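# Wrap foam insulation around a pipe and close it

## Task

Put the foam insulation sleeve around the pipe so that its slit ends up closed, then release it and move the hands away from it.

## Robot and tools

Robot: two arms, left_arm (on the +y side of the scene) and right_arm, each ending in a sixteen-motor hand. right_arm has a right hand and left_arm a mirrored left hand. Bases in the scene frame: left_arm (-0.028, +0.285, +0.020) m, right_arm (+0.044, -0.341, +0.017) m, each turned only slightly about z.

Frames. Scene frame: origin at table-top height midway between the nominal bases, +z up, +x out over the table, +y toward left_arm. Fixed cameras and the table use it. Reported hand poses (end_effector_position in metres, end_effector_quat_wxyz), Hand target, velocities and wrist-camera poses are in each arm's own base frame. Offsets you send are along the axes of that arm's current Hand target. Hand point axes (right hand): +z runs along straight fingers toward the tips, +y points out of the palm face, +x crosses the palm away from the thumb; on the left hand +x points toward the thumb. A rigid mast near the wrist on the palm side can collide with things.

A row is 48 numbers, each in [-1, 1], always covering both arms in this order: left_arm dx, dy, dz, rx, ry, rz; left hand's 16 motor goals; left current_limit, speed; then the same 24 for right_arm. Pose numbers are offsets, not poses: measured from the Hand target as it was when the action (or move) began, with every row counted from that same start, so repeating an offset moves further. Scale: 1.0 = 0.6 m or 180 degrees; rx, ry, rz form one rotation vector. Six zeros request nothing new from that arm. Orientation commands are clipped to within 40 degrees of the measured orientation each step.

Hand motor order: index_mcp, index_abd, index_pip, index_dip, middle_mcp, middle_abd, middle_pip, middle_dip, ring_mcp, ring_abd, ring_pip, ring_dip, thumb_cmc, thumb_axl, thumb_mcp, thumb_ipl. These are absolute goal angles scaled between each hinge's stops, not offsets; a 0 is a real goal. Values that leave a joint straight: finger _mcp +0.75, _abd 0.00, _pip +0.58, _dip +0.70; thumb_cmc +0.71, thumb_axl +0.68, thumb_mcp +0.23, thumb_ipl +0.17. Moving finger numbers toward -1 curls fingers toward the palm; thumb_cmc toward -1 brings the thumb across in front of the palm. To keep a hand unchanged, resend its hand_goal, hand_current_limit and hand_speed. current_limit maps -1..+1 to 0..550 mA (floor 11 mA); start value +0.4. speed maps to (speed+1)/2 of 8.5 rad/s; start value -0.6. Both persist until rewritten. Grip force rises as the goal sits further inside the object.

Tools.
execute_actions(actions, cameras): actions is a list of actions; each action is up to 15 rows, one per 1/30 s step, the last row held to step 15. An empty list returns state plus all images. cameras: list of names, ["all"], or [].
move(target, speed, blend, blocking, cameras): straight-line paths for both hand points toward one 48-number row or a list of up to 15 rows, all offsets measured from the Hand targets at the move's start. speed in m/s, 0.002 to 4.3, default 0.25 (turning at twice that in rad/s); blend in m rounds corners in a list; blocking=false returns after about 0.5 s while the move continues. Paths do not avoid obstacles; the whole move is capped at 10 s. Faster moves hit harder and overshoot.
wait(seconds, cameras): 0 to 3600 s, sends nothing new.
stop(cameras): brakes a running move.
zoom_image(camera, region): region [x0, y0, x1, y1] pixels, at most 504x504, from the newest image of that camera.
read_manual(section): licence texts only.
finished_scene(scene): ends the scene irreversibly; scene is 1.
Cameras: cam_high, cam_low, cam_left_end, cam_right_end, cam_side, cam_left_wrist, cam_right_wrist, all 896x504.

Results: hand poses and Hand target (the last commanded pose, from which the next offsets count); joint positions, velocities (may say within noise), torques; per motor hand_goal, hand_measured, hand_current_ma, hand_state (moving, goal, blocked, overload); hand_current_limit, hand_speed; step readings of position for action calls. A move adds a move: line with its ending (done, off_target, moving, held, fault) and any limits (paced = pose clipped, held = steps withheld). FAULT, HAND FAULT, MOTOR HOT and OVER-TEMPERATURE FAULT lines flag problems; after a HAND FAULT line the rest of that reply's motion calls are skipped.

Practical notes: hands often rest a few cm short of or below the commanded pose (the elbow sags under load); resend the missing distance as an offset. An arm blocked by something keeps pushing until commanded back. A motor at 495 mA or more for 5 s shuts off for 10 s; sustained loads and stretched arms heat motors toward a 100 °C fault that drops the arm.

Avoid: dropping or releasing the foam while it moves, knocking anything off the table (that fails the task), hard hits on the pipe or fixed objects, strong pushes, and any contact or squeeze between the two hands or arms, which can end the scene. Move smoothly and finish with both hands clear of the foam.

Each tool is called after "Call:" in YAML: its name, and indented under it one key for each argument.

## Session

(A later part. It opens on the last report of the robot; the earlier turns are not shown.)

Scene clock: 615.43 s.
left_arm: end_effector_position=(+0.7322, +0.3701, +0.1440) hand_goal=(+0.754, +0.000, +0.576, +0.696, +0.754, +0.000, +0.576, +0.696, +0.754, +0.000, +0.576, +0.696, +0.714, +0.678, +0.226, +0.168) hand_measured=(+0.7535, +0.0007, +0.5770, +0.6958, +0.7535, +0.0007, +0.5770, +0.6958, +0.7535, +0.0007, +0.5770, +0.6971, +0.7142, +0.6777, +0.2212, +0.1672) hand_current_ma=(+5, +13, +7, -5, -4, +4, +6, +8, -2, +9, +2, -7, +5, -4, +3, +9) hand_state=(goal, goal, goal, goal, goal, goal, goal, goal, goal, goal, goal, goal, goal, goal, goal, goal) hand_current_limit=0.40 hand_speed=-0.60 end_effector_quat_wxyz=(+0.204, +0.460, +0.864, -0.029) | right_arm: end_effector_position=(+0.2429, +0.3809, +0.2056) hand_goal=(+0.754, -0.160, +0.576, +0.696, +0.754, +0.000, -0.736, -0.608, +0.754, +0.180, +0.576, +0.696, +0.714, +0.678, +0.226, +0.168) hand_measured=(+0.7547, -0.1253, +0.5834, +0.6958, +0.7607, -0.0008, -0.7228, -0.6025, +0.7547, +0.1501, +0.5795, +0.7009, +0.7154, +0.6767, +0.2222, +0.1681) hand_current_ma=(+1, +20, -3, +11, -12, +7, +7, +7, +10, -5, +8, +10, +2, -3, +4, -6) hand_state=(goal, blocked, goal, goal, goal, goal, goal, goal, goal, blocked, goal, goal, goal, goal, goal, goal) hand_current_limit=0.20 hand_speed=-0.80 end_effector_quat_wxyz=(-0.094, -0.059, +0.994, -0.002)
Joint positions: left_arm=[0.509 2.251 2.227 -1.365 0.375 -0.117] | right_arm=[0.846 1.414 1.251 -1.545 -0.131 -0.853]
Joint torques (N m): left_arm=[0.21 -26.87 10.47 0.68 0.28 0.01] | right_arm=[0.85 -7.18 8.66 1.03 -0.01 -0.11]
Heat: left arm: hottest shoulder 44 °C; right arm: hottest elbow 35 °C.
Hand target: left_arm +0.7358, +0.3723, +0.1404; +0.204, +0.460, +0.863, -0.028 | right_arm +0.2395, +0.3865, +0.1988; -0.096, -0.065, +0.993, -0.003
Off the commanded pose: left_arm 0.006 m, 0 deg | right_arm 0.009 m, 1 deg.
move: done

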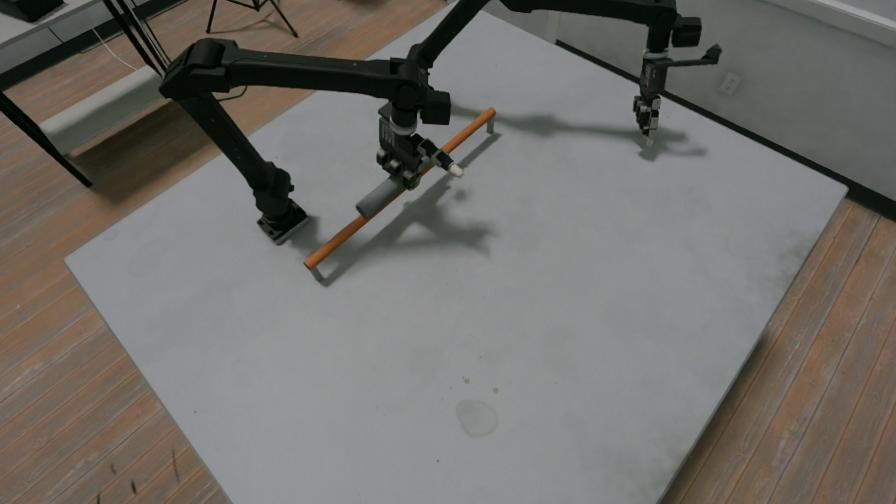

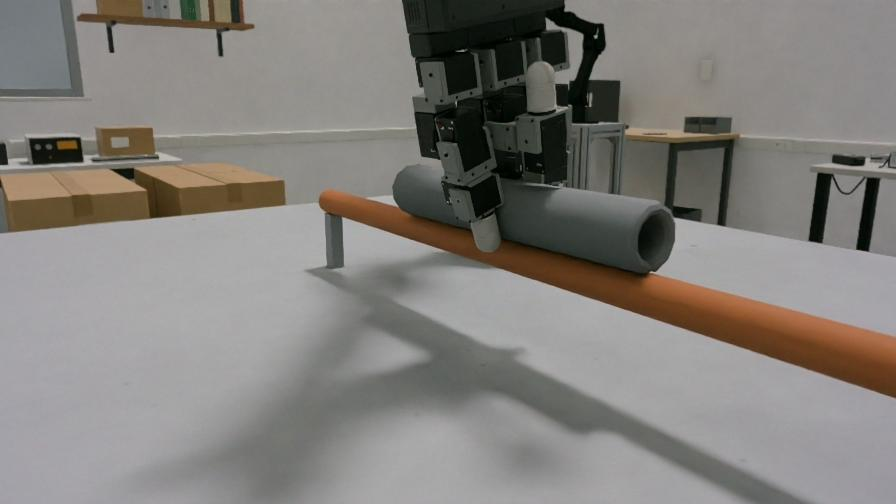

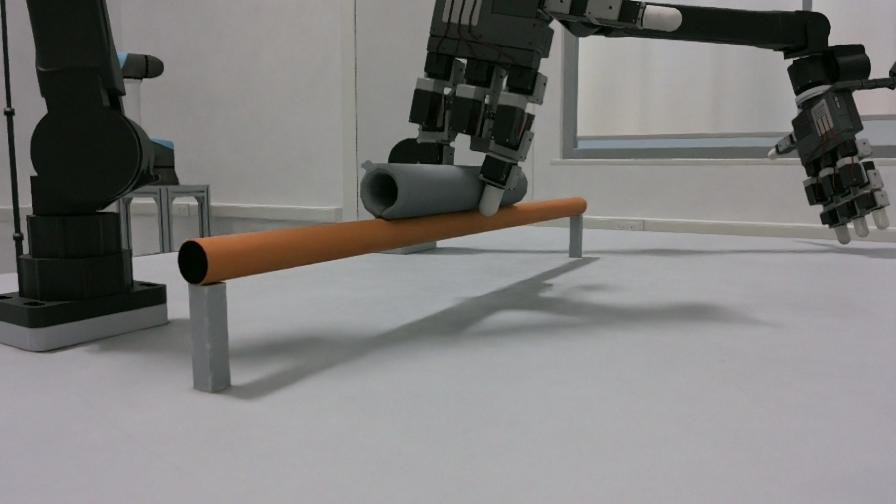

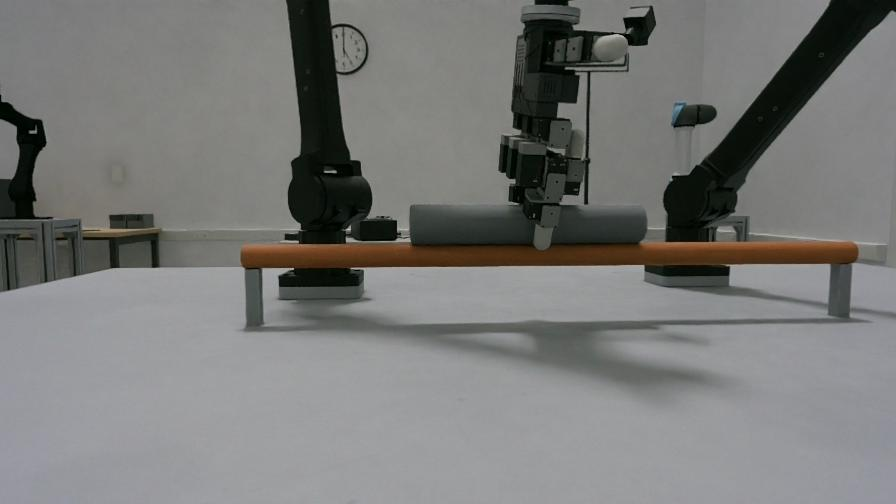

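Call:
move:
  target: [0,0,0,0,0,0,0.754,0,0.576,0.696,0.754,0,0.576,0.696,0.754,0,0.576,0.696,0.714,0.678,0.226,0.168,0.4,-0.6,-0.003,0.0,0.0167,0,0.0,0,0.754,-0.12,0.576,0.696,0.754,0,-0.737,-0.609,0.754,0.14,0.576,0.696,0.714,0.678,0.226,0.168,0.2,-0.8]
  speed: 0.04
  cameras: ["cam_left_end","cam_right_end","cam_side"]

Call:
zoom_image:
  camera: "cam_left_end"
  region: [380, 110, 720, 340]

Call:
zoom_image:
  camera: "cam_right_end"
  region: [330, 120, 550, 260]

Scene clock: 621.60 s.
left_arm: end_effector_position=(+0.7322, +0.3701, +0.1440) hand_goal=(+0.754, +0.000, +0.576, +0.696, +0.754, +0.000, +0.576, +0.696, +0.754, +0.000, +0.576, +0.696, +0.714, +0.678, +0.226, +0.168) hand_measured=(+0.7535, +0.0007, +0.5770, +0.6958, +0.7535, +0.0007, +0.5770, +0.6958, +0.7535, +0.0007, +0.5770, +0.6958, +0.7142, +0.6767, +0.2212, +0.1672) hand_current_ma=(+4, +4, +5, -7, -2, +5, +8, +9, +0, +10, +3, -13, +5, -1, +6, +12) hand_state=(goal, goal, goal, goal, goal, goal, goal, goal, goal, goal, goal, goal, goal, goal, goal, goal) hand_current_limit=0.40 hand_speed=-0.60 end_effector_quat_wxyz=(+0.204, +0.460, +0.864, -0.029) | right_arm: end_effector_position=(+0.2403, +0.3812, +0.1991) hand_goal=(+0.754, -0.120, +0.576, +0.696, +0.754, +0.000, -0.736, -0.608, +0.754, +0.140, +0.576, +0.696, +0.714, +0.678, +0.226, +0.168) hand_measured=(+0.7547, -0.1063, +0.5795, +0.6958, +0.7607, -0.0008, -0.7228, -0.6038, +0.7619, +0.0915, +0.5821, +0.7009, +0.7142, +0.6777, +0.2222, +0.1681) hand_current_ma=(+2, +7, -5, +5, -10, +6, +6, +11, +11, -15, +13, +12, +3, +2, +2, -4) hand_state=(goal, goal, goal, goal, goal, goal, goal, goal, goal, blocked, goal, goal, goal, goal, goal, goal) hand_current_limit=0.20 hand_speed=-0.80 end_effector_quat_wxyz=(-0.097, -0.060, +0.993, +0.000)
Joint positions: left_arm=[0.509 2.251 2.227 -1.365 0.375 -0.117] | right_arm=[0.848 1.414 1.232 -1.527 -0.137 -0.853]
Joint torques (N m): left_arm=[0.15 -26.64 10.5 0.64 0.27 0.01] | right_arm=[0.73 -6.95 8.32 1.4 0.19 -0.11]
Heat: left arm: hottest shoulder 44 °C; right arm: hottest elbow 35 °C.
Hand target: left_arm +0.7358, +0.3723, +0.1404; +0.204, +0.460, +0.863, -0.028 | right_arm +0.2394, +0.3865, +0.1886; -0.096, -0.065, +0.993, -0.003
Off the commanded pose: left_arm 0.006 m, 0 deg | right_arm 0.012 m, 1 deg.
move: off_target (right_arm)

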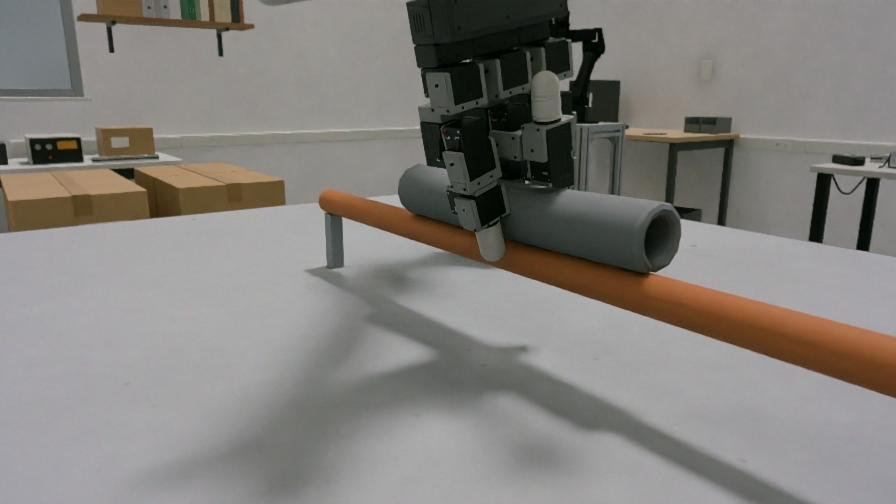

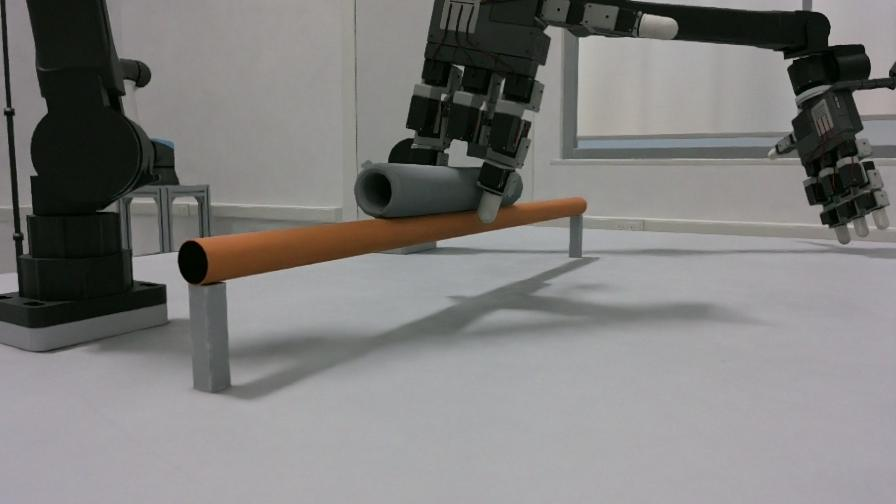

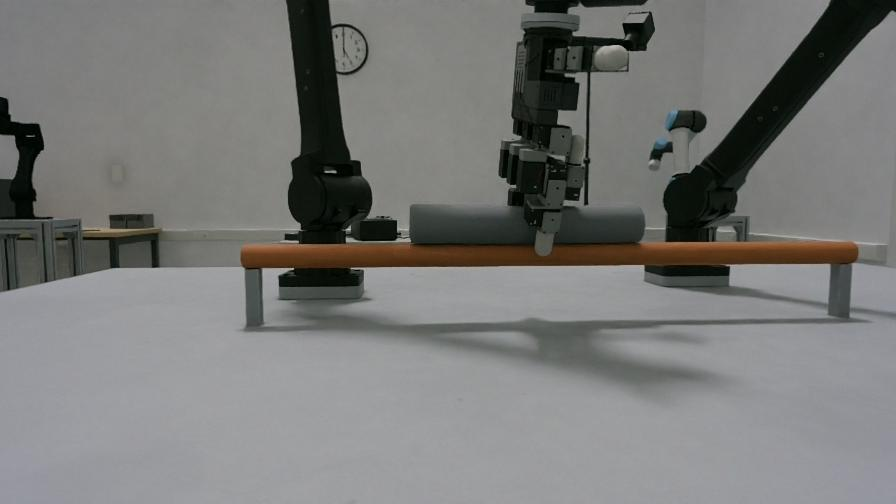

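Scaled by 1.482 from the camera's image (finer frame: 1280x720).

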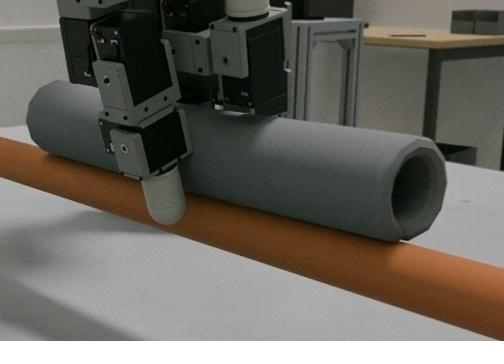

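Scaled by 2.291 from the camera's image (finer frame: 1280x720).

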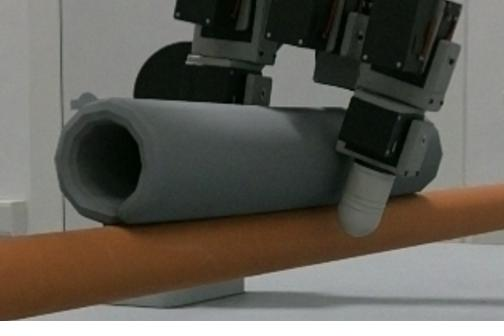

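Call:
move:
  target: [0,0,0,0,0,0,0.754,0,0.576,0.696,0.754,0,0.576,0.696,0.754,0,0.576,0.696,0.714,0.678,0.226,0.168,0.4,-0.6,0.0,0.0,-0.0272,0,0.0,0,0.754,-0.14,0.576,0.696,0.754,0,-0.737,-0.609,0.754,0.17,0.576,0.696,0.714,0.678,0.226,0.168,0.2,-0.8]
  speed: 0.04
  cameras: ["cam_left_end","cam_right_end","cam_side"]

Call:
zoom_image:
  camera: "cam_left_end"
  region: [380, 110, 720, 340]

Call:
zoom_image:
  camera: "cam_right_end"
  region: [330, 120, 550, 260]

Scene clock: 640.07 s.
left_arm: end_effector_position=(+0.7322, +0.3701, +0.1440) hand_goal=(+0.754, +0.000, +0.576, +0.696, +0.754, +0.000, +0.576, +0.696, +0.754, +0.000, +0.576, +0.696, +0.714, +0.678, +0.226, +0.168) hand_measured=(+0.7535, +0.0007, +0.5770, +0.6958, +0.7535, -0.0008, +0.5770, +0.6958, +0.7523, +0.0007, +0.5770, +0.6958, +0.7142, +0.6777, +0.2222, +0.1672) hand_current_ma=(+13, +3, +8, -8, +1, +3, +4, +6, -5, +5, +0, -9, +1, -3, +3, +14) hand_state=(goal, goal, goal, goal, goal, goal, goal, goal, goal, goal, goal, goal, goal, goal, goal, goal) hand_current_limit=0.40 hand_speed=-0.60 end_effector_quat_wxyz=(+0.204, +0.460, +0.864, -0.029) | right_arm: end_effector_position=(+0.2388, +0.3795, +0.1988) hand_goal=(+0.754, -0.140, +0.576, +0.696, +0.754, +0.000, -0.736, -0.608, +0.754, +0.170, +0.576, +0.696, +0.714, +0.678, +0.226, +0.168) hand_measured=(+0.7450, -0.1063, +0.5744, +0.6958, +0.7595, +0.0007, -0.7228, -0.6025, +0.7511, +0.0915, +0.5757, +0.7009, +0.7142, +0.6767, +0.2212, +0.1681) hand_current_ma=(+2, +17, -8, +9, -6, +3, +6, +7, +12, -38, +7, +16, +6, -1, +3, -6) hand_state=(goal, blocked, goal, goal, goal, goal, goal, goal, goal, blocked, goal, goal, goal, goal, goal, goal) hand_current_limit=0.20 hand_speed=-0.80 end_effector_quat_wxyz=(-0.100, -0.060, +0.993, -0.003)
Joint positions: left_arm=[0.509 2.251 2.227 -1.365 0.375 -0.117] | right_arm=[0.848 1.414 1.232 -1.536 -0.137 -0.853]
Joint torques (N m): left_arm=[-0.09 -26.75 10.37 0.64 0.27 0.01] | right_arm=[0.32 -7.06 11.38 -0.01 0.21 -0.16]
Heat: left arm: hottest shoulder 44 °C; right arm: hottest elbow 35 °C.
Hand target: left_arm +0.7358, +0.3723, +0.1404; +0.204, +0.460, +0.863, -0.028 | right_arm +0.2424, +0.3867, +0.2046; -0.096, -0.065, +0.993, -0.003
Off the commanded pose: left_arm 0.006 m, 0 deg | right_arm 0.010 m, 1 deg.
move: done

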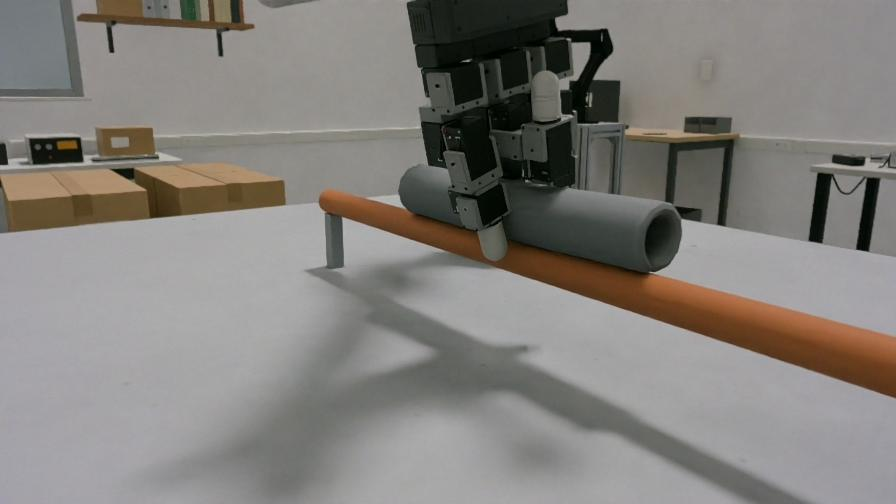

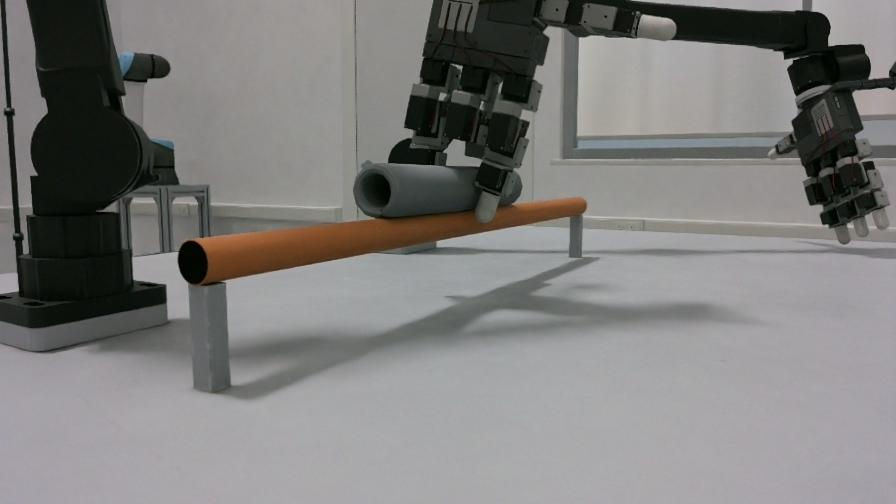

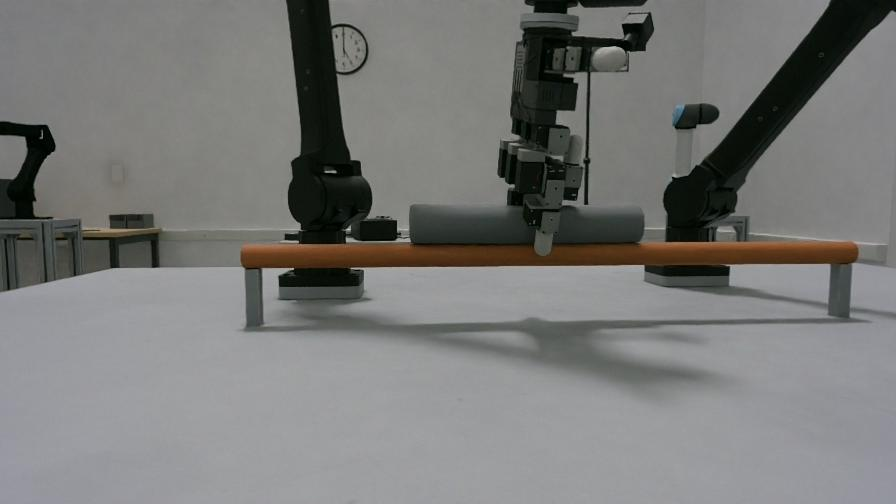

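Scaled by 1.482 from the camera's image (finer frame: 1280x720).

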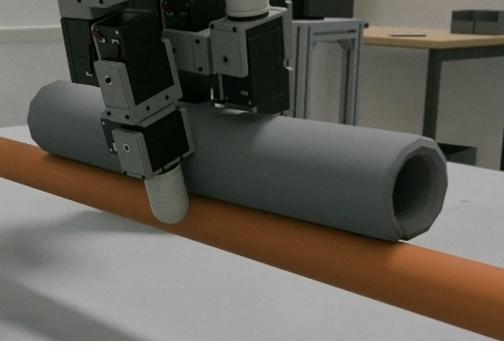

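Scaled by 2.291 from the camera's image (finer frame: 1280x720).

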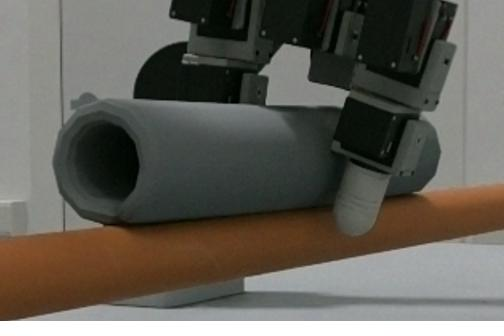

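Call:
move:
  target: [0,0,0,0,0,0,0.754,0,0.576,0.696,0.754,0,0.576,0.696,0.754,0,0.576,0.696,0.714,0.678,0.226,0.168,0.4,-0.6,-0.0065,-0.0012,-0.0182,0,0.0,0,0.754,-0.14,0.576,0.696,0.754,0,-0.737,-0.609,0.754,0.17,0.576,0.696,0.714,0.678,0.226,0.168,0.2,-0.8]
  speed: 0.04
  cameras: ["cam_left_end","cam_right_end","cam_side"]

Call:
zoom_image:
  camera: "cam_left_end"
  region: [380, 110, 720, 340]

Call:
zoom_image:
  camera: "cam_right_end"
  region: [330, 120, 550, 260]

Scene clock: 646.67 s.
left_arm: end_effector_position=(+0.7322, +0.3701, +0.1440) hand_goal=(+0.754, +0.000, +0.576, +0.696, +0.754, +0.000, +0.576, +0.696, +0.754, +0.000, +0.576, +0.696, +0.714, +0.678, +0.226, +0.168) hand_measured=(+0.7535, +0.0007, +0.5770, +0.6958, +0.7535, -0.0008, +0.5770, +0.6958, +0.7523, +0.0007, +0.5770, +0.6958, +0.7142, +0.6767, +0.2212, +0.1681) hand_current_ma=(+13, +6, +12, -7, -8, +8, +4, +9, +1, +8, +5, -9, +0, -3, +2, +11) hand_state=(goal, goal, goal, goal, goal, goal, goal, goal, goal, goal, goal, goal, goal, goal, goal, goal) hand_current_limit=0.40 hand_speed=-0.60 end_effector_quat_wxyz=(+0.204, +0.460, +0.864, -0.029) | right_arm: end_effector_position=(+0.2382, +0.3788, +0.2039) hand_goal=(+0.754, -0.140, +0.576, +0.696, +0.754, +0.000, -0.736, -0.608, +0.754, +0.170, +0.576, +0.696, +0.714, +0.678, +0.226, +0.168) hand_measured=(+0.7450, -0.1063, +0.5731, +0.6958, +0.7607, -0.0008, -0.7228, -0.6025, +0.7511, +0.1428, +0.5744, +0.7009, +0.7142, +0.6777, +0.2222, +0.1672) hand_current_ma=(-3, +16, -6, +6, -6, +0, +6, +6, +10, -7, +8, +11, +1, +2, +3, -5) hand_state=(goal, blocked, goal, goal, goal, goal, goal, goal, goal, blocked, goal, goal, goal, goal, goal, goal) hand_current_limit=0.20 hand_speed=-0.80 end_effector_quat_wxyz=(-0.103, -0.062, +0.993, -0.008)
Joint positions: left_arm=[0.509 2.251 2.227 -1.365 0.375 -0.117] | right_arm=[0.848 1.417 1.25 -1.562 -0.135 -0.857]
Joint torques (N m): left_arm=[0.03 -26.7 10.47 0.65 0.26 0.02] | right_arm=[-0.56 -6.53 12.4 -0.09 0.2 -0.21]
Heat: left arm: hottest shoulder 44 °C; right arm: hottest elbow 35 °C.
Hand target: left_arm +0.7358, +0.3723, +0.1404; +0.204, +0.460, +0.863, -0.028 | right_arm +0.2483, +0.3867, +0.2147; -0.096, -0.065, +0.993, -0.003
Off the commanded pose: left_arm 0.006 m, 0 deg | right_arm 0.017 m, 1 deg.
move: off_target (right_arm)

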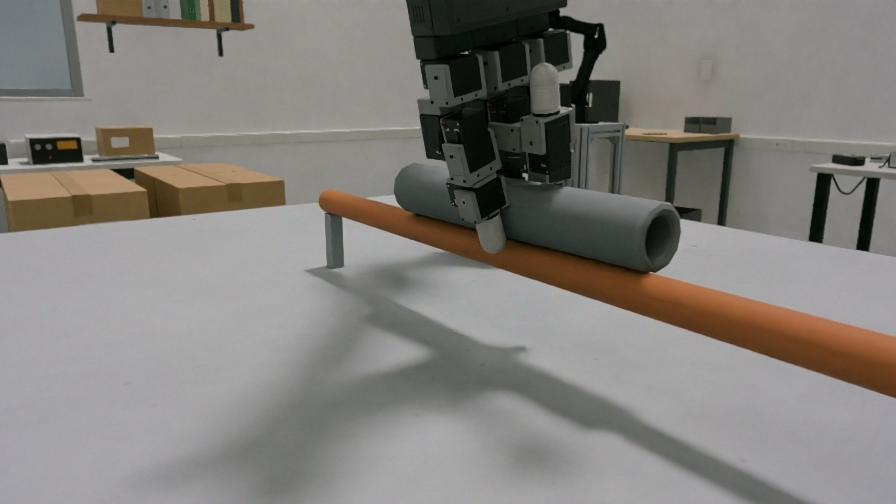

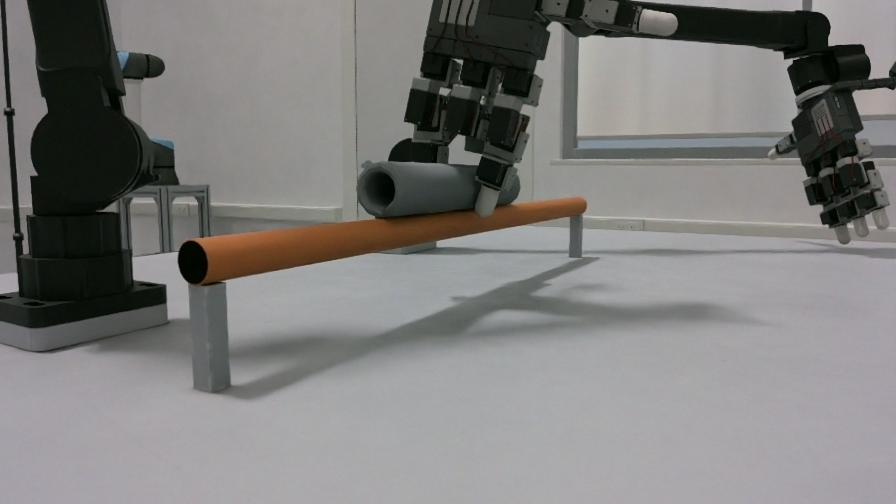

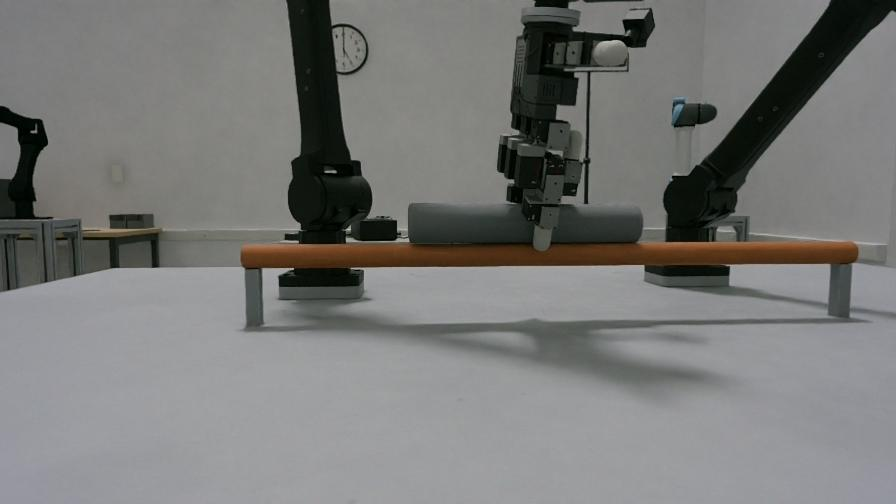

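Scaled by 1.482 from the camera's image (finer frame: 1280x720).

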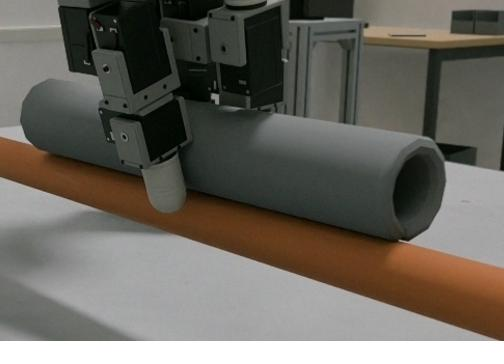

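Scaled by 2.291 from the camera's image (finer frame: 1280x720).

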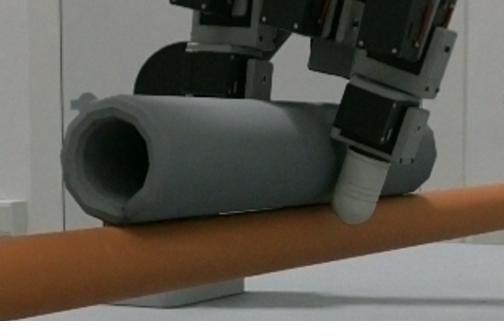

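Call:
move:
  target: [0,0,0,0,0,0,0.754,0,0.576,0.696,0.754,0,0.576,0.696,0.754,0,0.576,0.696,0.714,0.678,0.226,0.168,0.4,-0.6,-0.0143,-0.0017,0.004,0,0.0,0,0.754,-0.15,0.576,0.696,0.754,0,-0.737,-0.609,0.754,0.17,0.576,0.696,0.714,0.678,0.226,0.168,0.2,-0.8]
  speed: 0.04
  cameras: ["cam_left_end","cam_right_end","cam_side"]

Call:
zoom_image:
  camera: "cam_left_end"
  region: [380, 110, 720, 340]

Call:
zoom_image:
  camera: "cam_right_end"
  region: [330, 120, 550, 260]

Scene clock: 668.50 s.
left_arm: end_effector_position=(+0.7322, +0.3701, +0.1440) hand_goal=(+0.754, +0.000, +0.576, +0.696, +0.754, +0.000, +0.576, +0.696, +0.754, +0.000, +0.576, +0.696, +0.714, +0.678, +0.226, +0.168) hand_measured=(+0.7535, -0.0008, +0.5770, +0.6958, +0.7535, -0.0008, +0.5770, +0.6958, +0.7535, +0.0007, +0.5770, +0.6958, +0.7142, +0.6767, +0.2212, +0.1681) hand_current_ma=(+5, +7, +9, -9, -4, +5, +7, +7, +0, +6, -1, -12, +5, -6, +12, +11) hand_state=(goal, goal, goal, goal, goal, goal, goal, goal, goal, goal, goal, goal, goal, goal, goal, goal) hand_current_limit=0.40 hand_speed=-0.60 end_effector_quat_wxyz=(+0.204, +0.460, +0.864, -0.029) | right_arm: end_effector_position=(+0.2404, +0.3804, +0.2021) hand_goal=(+0.754, -0.150, +0.576, +0.696, +0.754, +0.000, -0.736, -0.608, +0.754, +0.170, +0.576, +0.696, +0.714, +0.678, +0.226, +0.168) hand_measured=(+0.7462, -0.1092, +0.5782, +0.6958, +0.7619, -0.0008, -0.7228, -0.6025, +0.7511, +0.1399, +0.5834, +0.7022, +0.7142, +0.6777, +0.2222, +0.1672) hand_current_ma=(+1, +19, -6, +10, -7, -1, +3, +8, +4, -5, +11, +12, +5, -2, +5, -1) hand_state=(goal, blocked, goal, goal, goal, goal, goal, goal, goal, blocked, goal, goal, goal, goal, goal, goal) hand_current_limit=0.20 hand_speed=-0.80 end_effector_quat_wxyz=(-0.105, -0.067, +0.992, -0.009)
Joint positions: left_arm=[0.509 2.251 2.227 -1.365 0.375 -0.117] | right_arm=[0.845 1.429 1.257 -1.562 -0.134 -0.872]
Joint torques (N m): left_arm=[-0.03 -26.46 10.52 0.62 0.27 -0.01] | right_arm=[-1.49 -6.59 12.36 0.14 0.26 -0.23]
Heat: left arm: hottest shoulder 44 °C; right arm: hottest elbow 36 °C.
Hand target: left_arm +0.7358, +0.3723, +0.1404; +0.204, +0.460, +0.863, -0.028 | right_arm +0.2564, +0.3868, +0.2105; -0.096, -0.065, +0.993, -0.003
Off the commanded pose: left_arm 0.006 m, 0 deg | right_arm 0.019 m, 1 deg.
move: off_target (right_arm)

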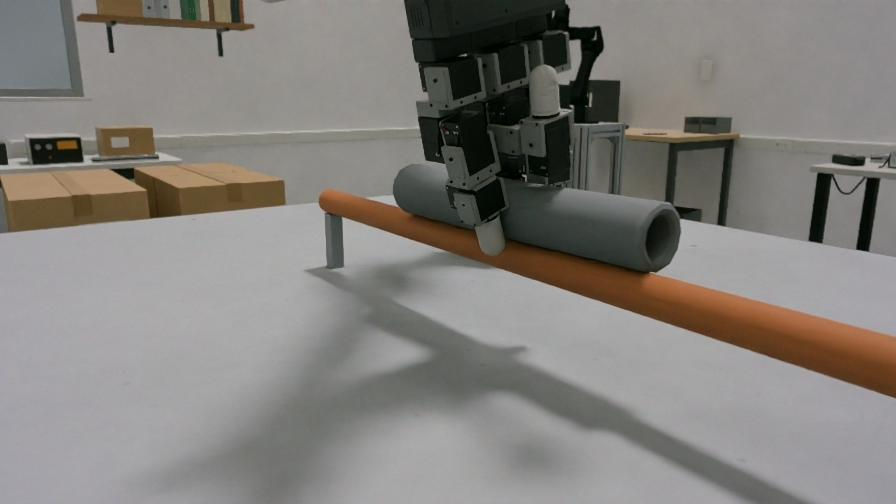

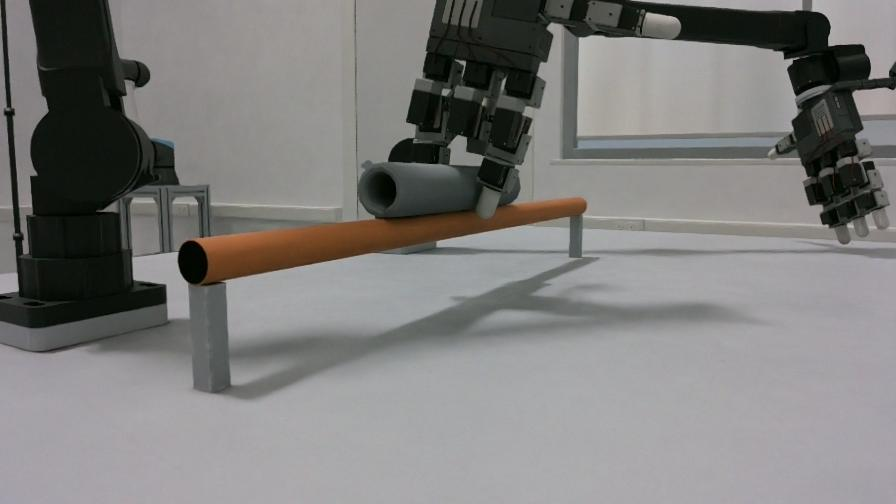

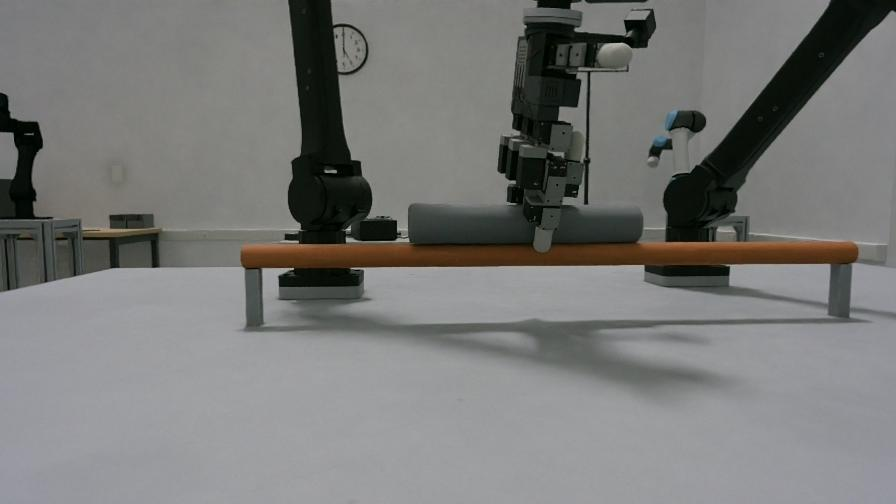

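Scaled by 1.482 from the camera's image (finer frame: 1280x720).

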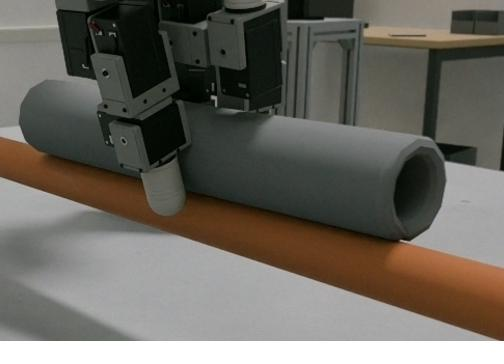

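Scaled by 2.291 from the camera's image (finer frame: 1280x720).

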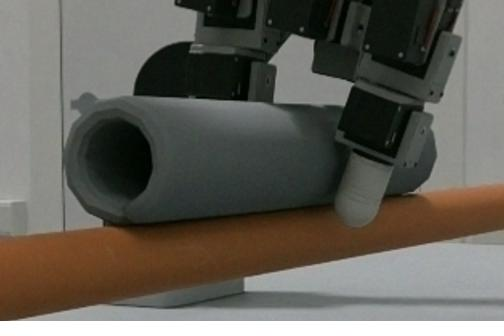

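Call:
move:
  target: [0,0,0,0,0,0,0.754,0,0.576,0.696,0.754,0,0.576,0.696,0.754,0,0.576,0.696,0.714,0.678,0.226,0.168,0.4,-0.6,-0.006,-0.0017,-0.01,0,0.0,0,0.754,-0.15,0.576,0.696,0.754,0,-0.737,-0.609,0.754,0.17,0.576,0.696,0.714,0.678,0.226,0.168,0.2,-0.8]
  speed: 0.04
  cameras: ["cam_left_end","cam_right_end","cam_side"]

Call:
zoom_image:
  camera: "cam_left_end"
  region: [380, 110, 720, 340]

Call:
zoom_image:
  camera: "cam_right_end"
  region: [330, 120, 550, 260]

Scene clock: 678.60 s.
left_arm: end_effector_position=(+0.7322, +0.3701, +0.1440) hand_goal=(+0.754, +0.000, +0.576, +0.696, +0.754, +0.000, +0.576, +0.696, +0.754, +0.000, +0.576, +0.696, +0.714, +0.678, +0.226, +0.168) hand_measured=(+0.7535, +0.0007, +0.5770, +0.6958, +0.7535, +0.0007, +0.5770, +0.6958, +0.7535, -0.0008, +0.5770, +0.6958, +0.7154, +0.6777, +0.2212, +0.1681) hand_current_ma=(+8, +5, +10, -9, -3, +6, +8, +2, -1, +2, +2, -5, +9, +0, +4, +7) hand_state=(goal, goal, goal, goal, goal, goal, goal, goal, goal, goal, goal, goal, goal, goal, goal, goal) hand_current_limit=0.40 hand_speed=-0.60 end_effector_quat_wxyz=(+0.204, +0.460, +0.864, -0.029) | right_arm: end_effector_position=(+0.2478, +0.3805, +0.2050) hand_goal=(+0.754, -0.150, +0.576, +0.696, +0.754, +0.000, -0.736, -0.608, +0.754, +0.170, +0.576, +0.696, +0.714, +0.678, +0.226, +0.168) hand_measured=(+0.7462, -0.1239, +0.5744, +0.6971, +0.7607, -0.0008, -0.7228, -0.6038, +0.7498, +0.1487, +0.5757, +0.7022, +0.7142, +0.6777, +0.2222, +0.1681) hand_current_ma=(-3, +10, -4, +11, -6, +3, +5, +13, +8, +0, +13, +10, +3, -3, +2, -5) hand_state=(goal, blocked, goal, goal, goal, goal, goal, goal, goal, blocked, goal, goal, goal, goal, goal, goal) hand_current_limit=0.20 hand_speed=-0.80 end_effector_quat_wxyz=(-0.104, -0.065, +0.992, -0.009)
Joint positions: left_arm=[0.509 2.251 2.227 -1.365 0.375 -0.117] | right_arm=[0.832 1.439 1.275 -1.57 -0.131 -0.88]
Joint torques (N m): left_arm=[0.09 -26.7 10.54 0.61 0.27 0.02] | right_arm=[-1.26 -7.18 12.53 -0.17 0.2 -0.21]
Heat: left arm: hottest shoulder 44 °C; right arm: hottest elbow 38 °C.
Hand target: left_arm +0.7358, +0.3723, +0.1404; +0.204, +0.460, +0.863, -0.028 | right_arm +0.2611, +0.3863, +0.2158; -0.096, -0.065, +0.993, -0.003
Off the commanded pose: left_arm 0.006 m, 0 deg | right_arm 0.018 m, 1 deg.
move: off_target (right_arm)

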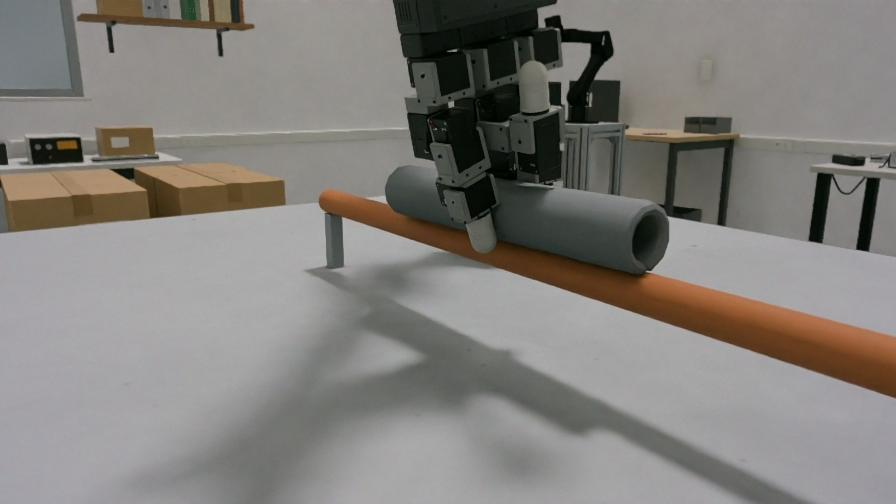

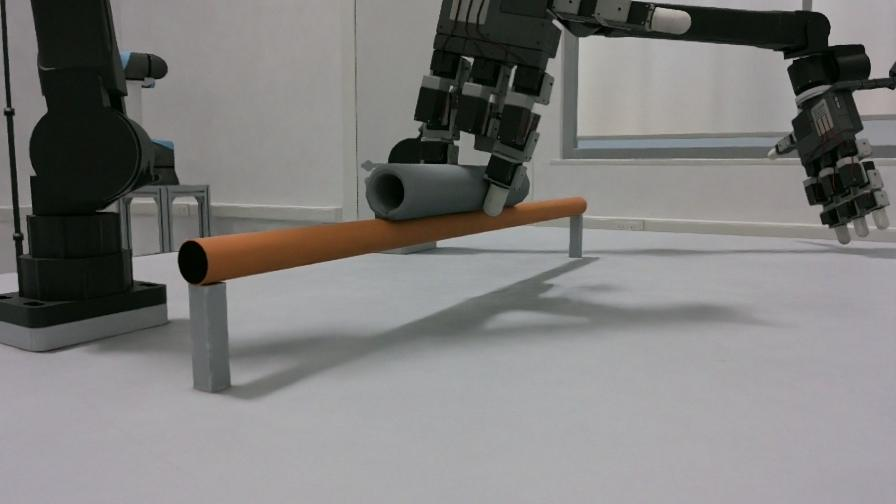

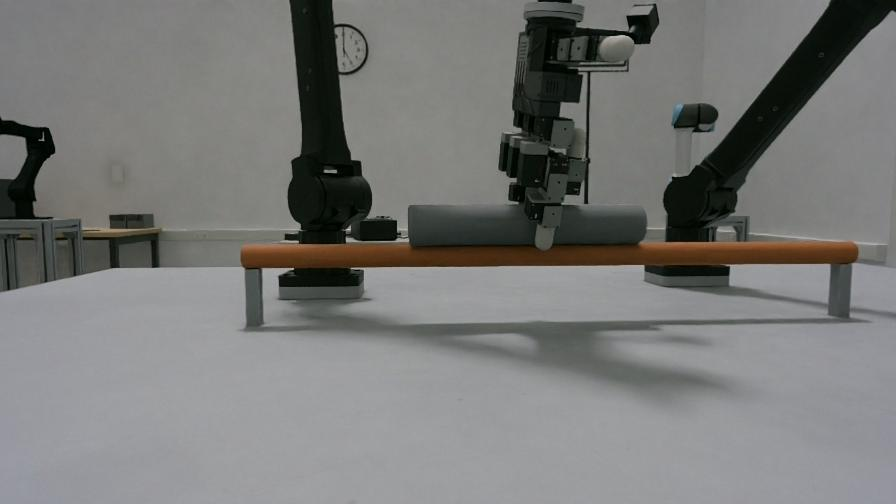

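Scaled by 1.482 from the camera's image (finer frame: 1280x720).

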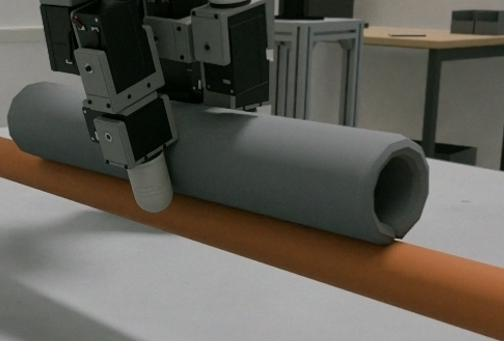

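Scaled by 2.291 from the camera's image (finer frame: 1280x720).

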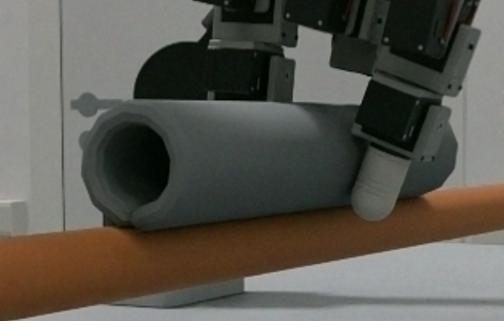

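Call:
zoom_image:
  camera: "cam_right_end"
  region: [345, 150, 465, 250]

Call:
zoom_image:
  camera: "cam_left_end"
  region: [600, 180, 720, 300]

Scaled by 4.200 from the camera's image (finer frame: 1280x720).

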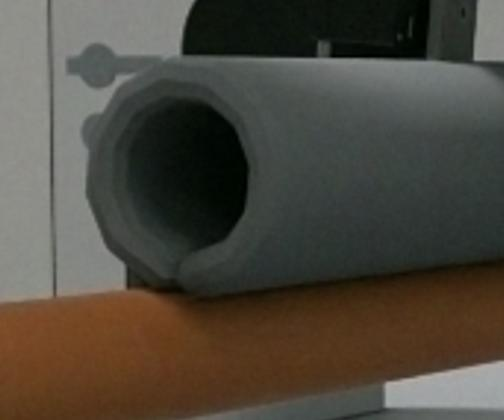

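Scaled by 4.200 from the camera's image (finer frame: 1280x720).

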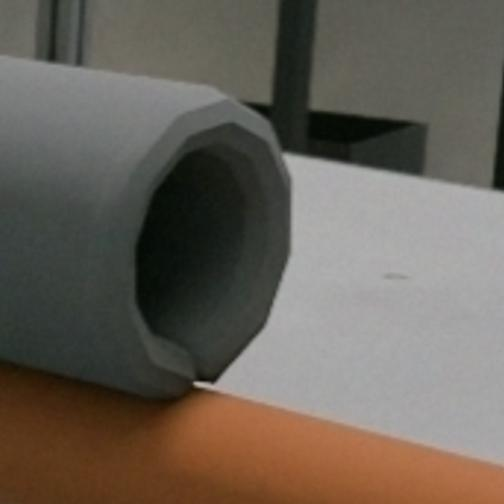

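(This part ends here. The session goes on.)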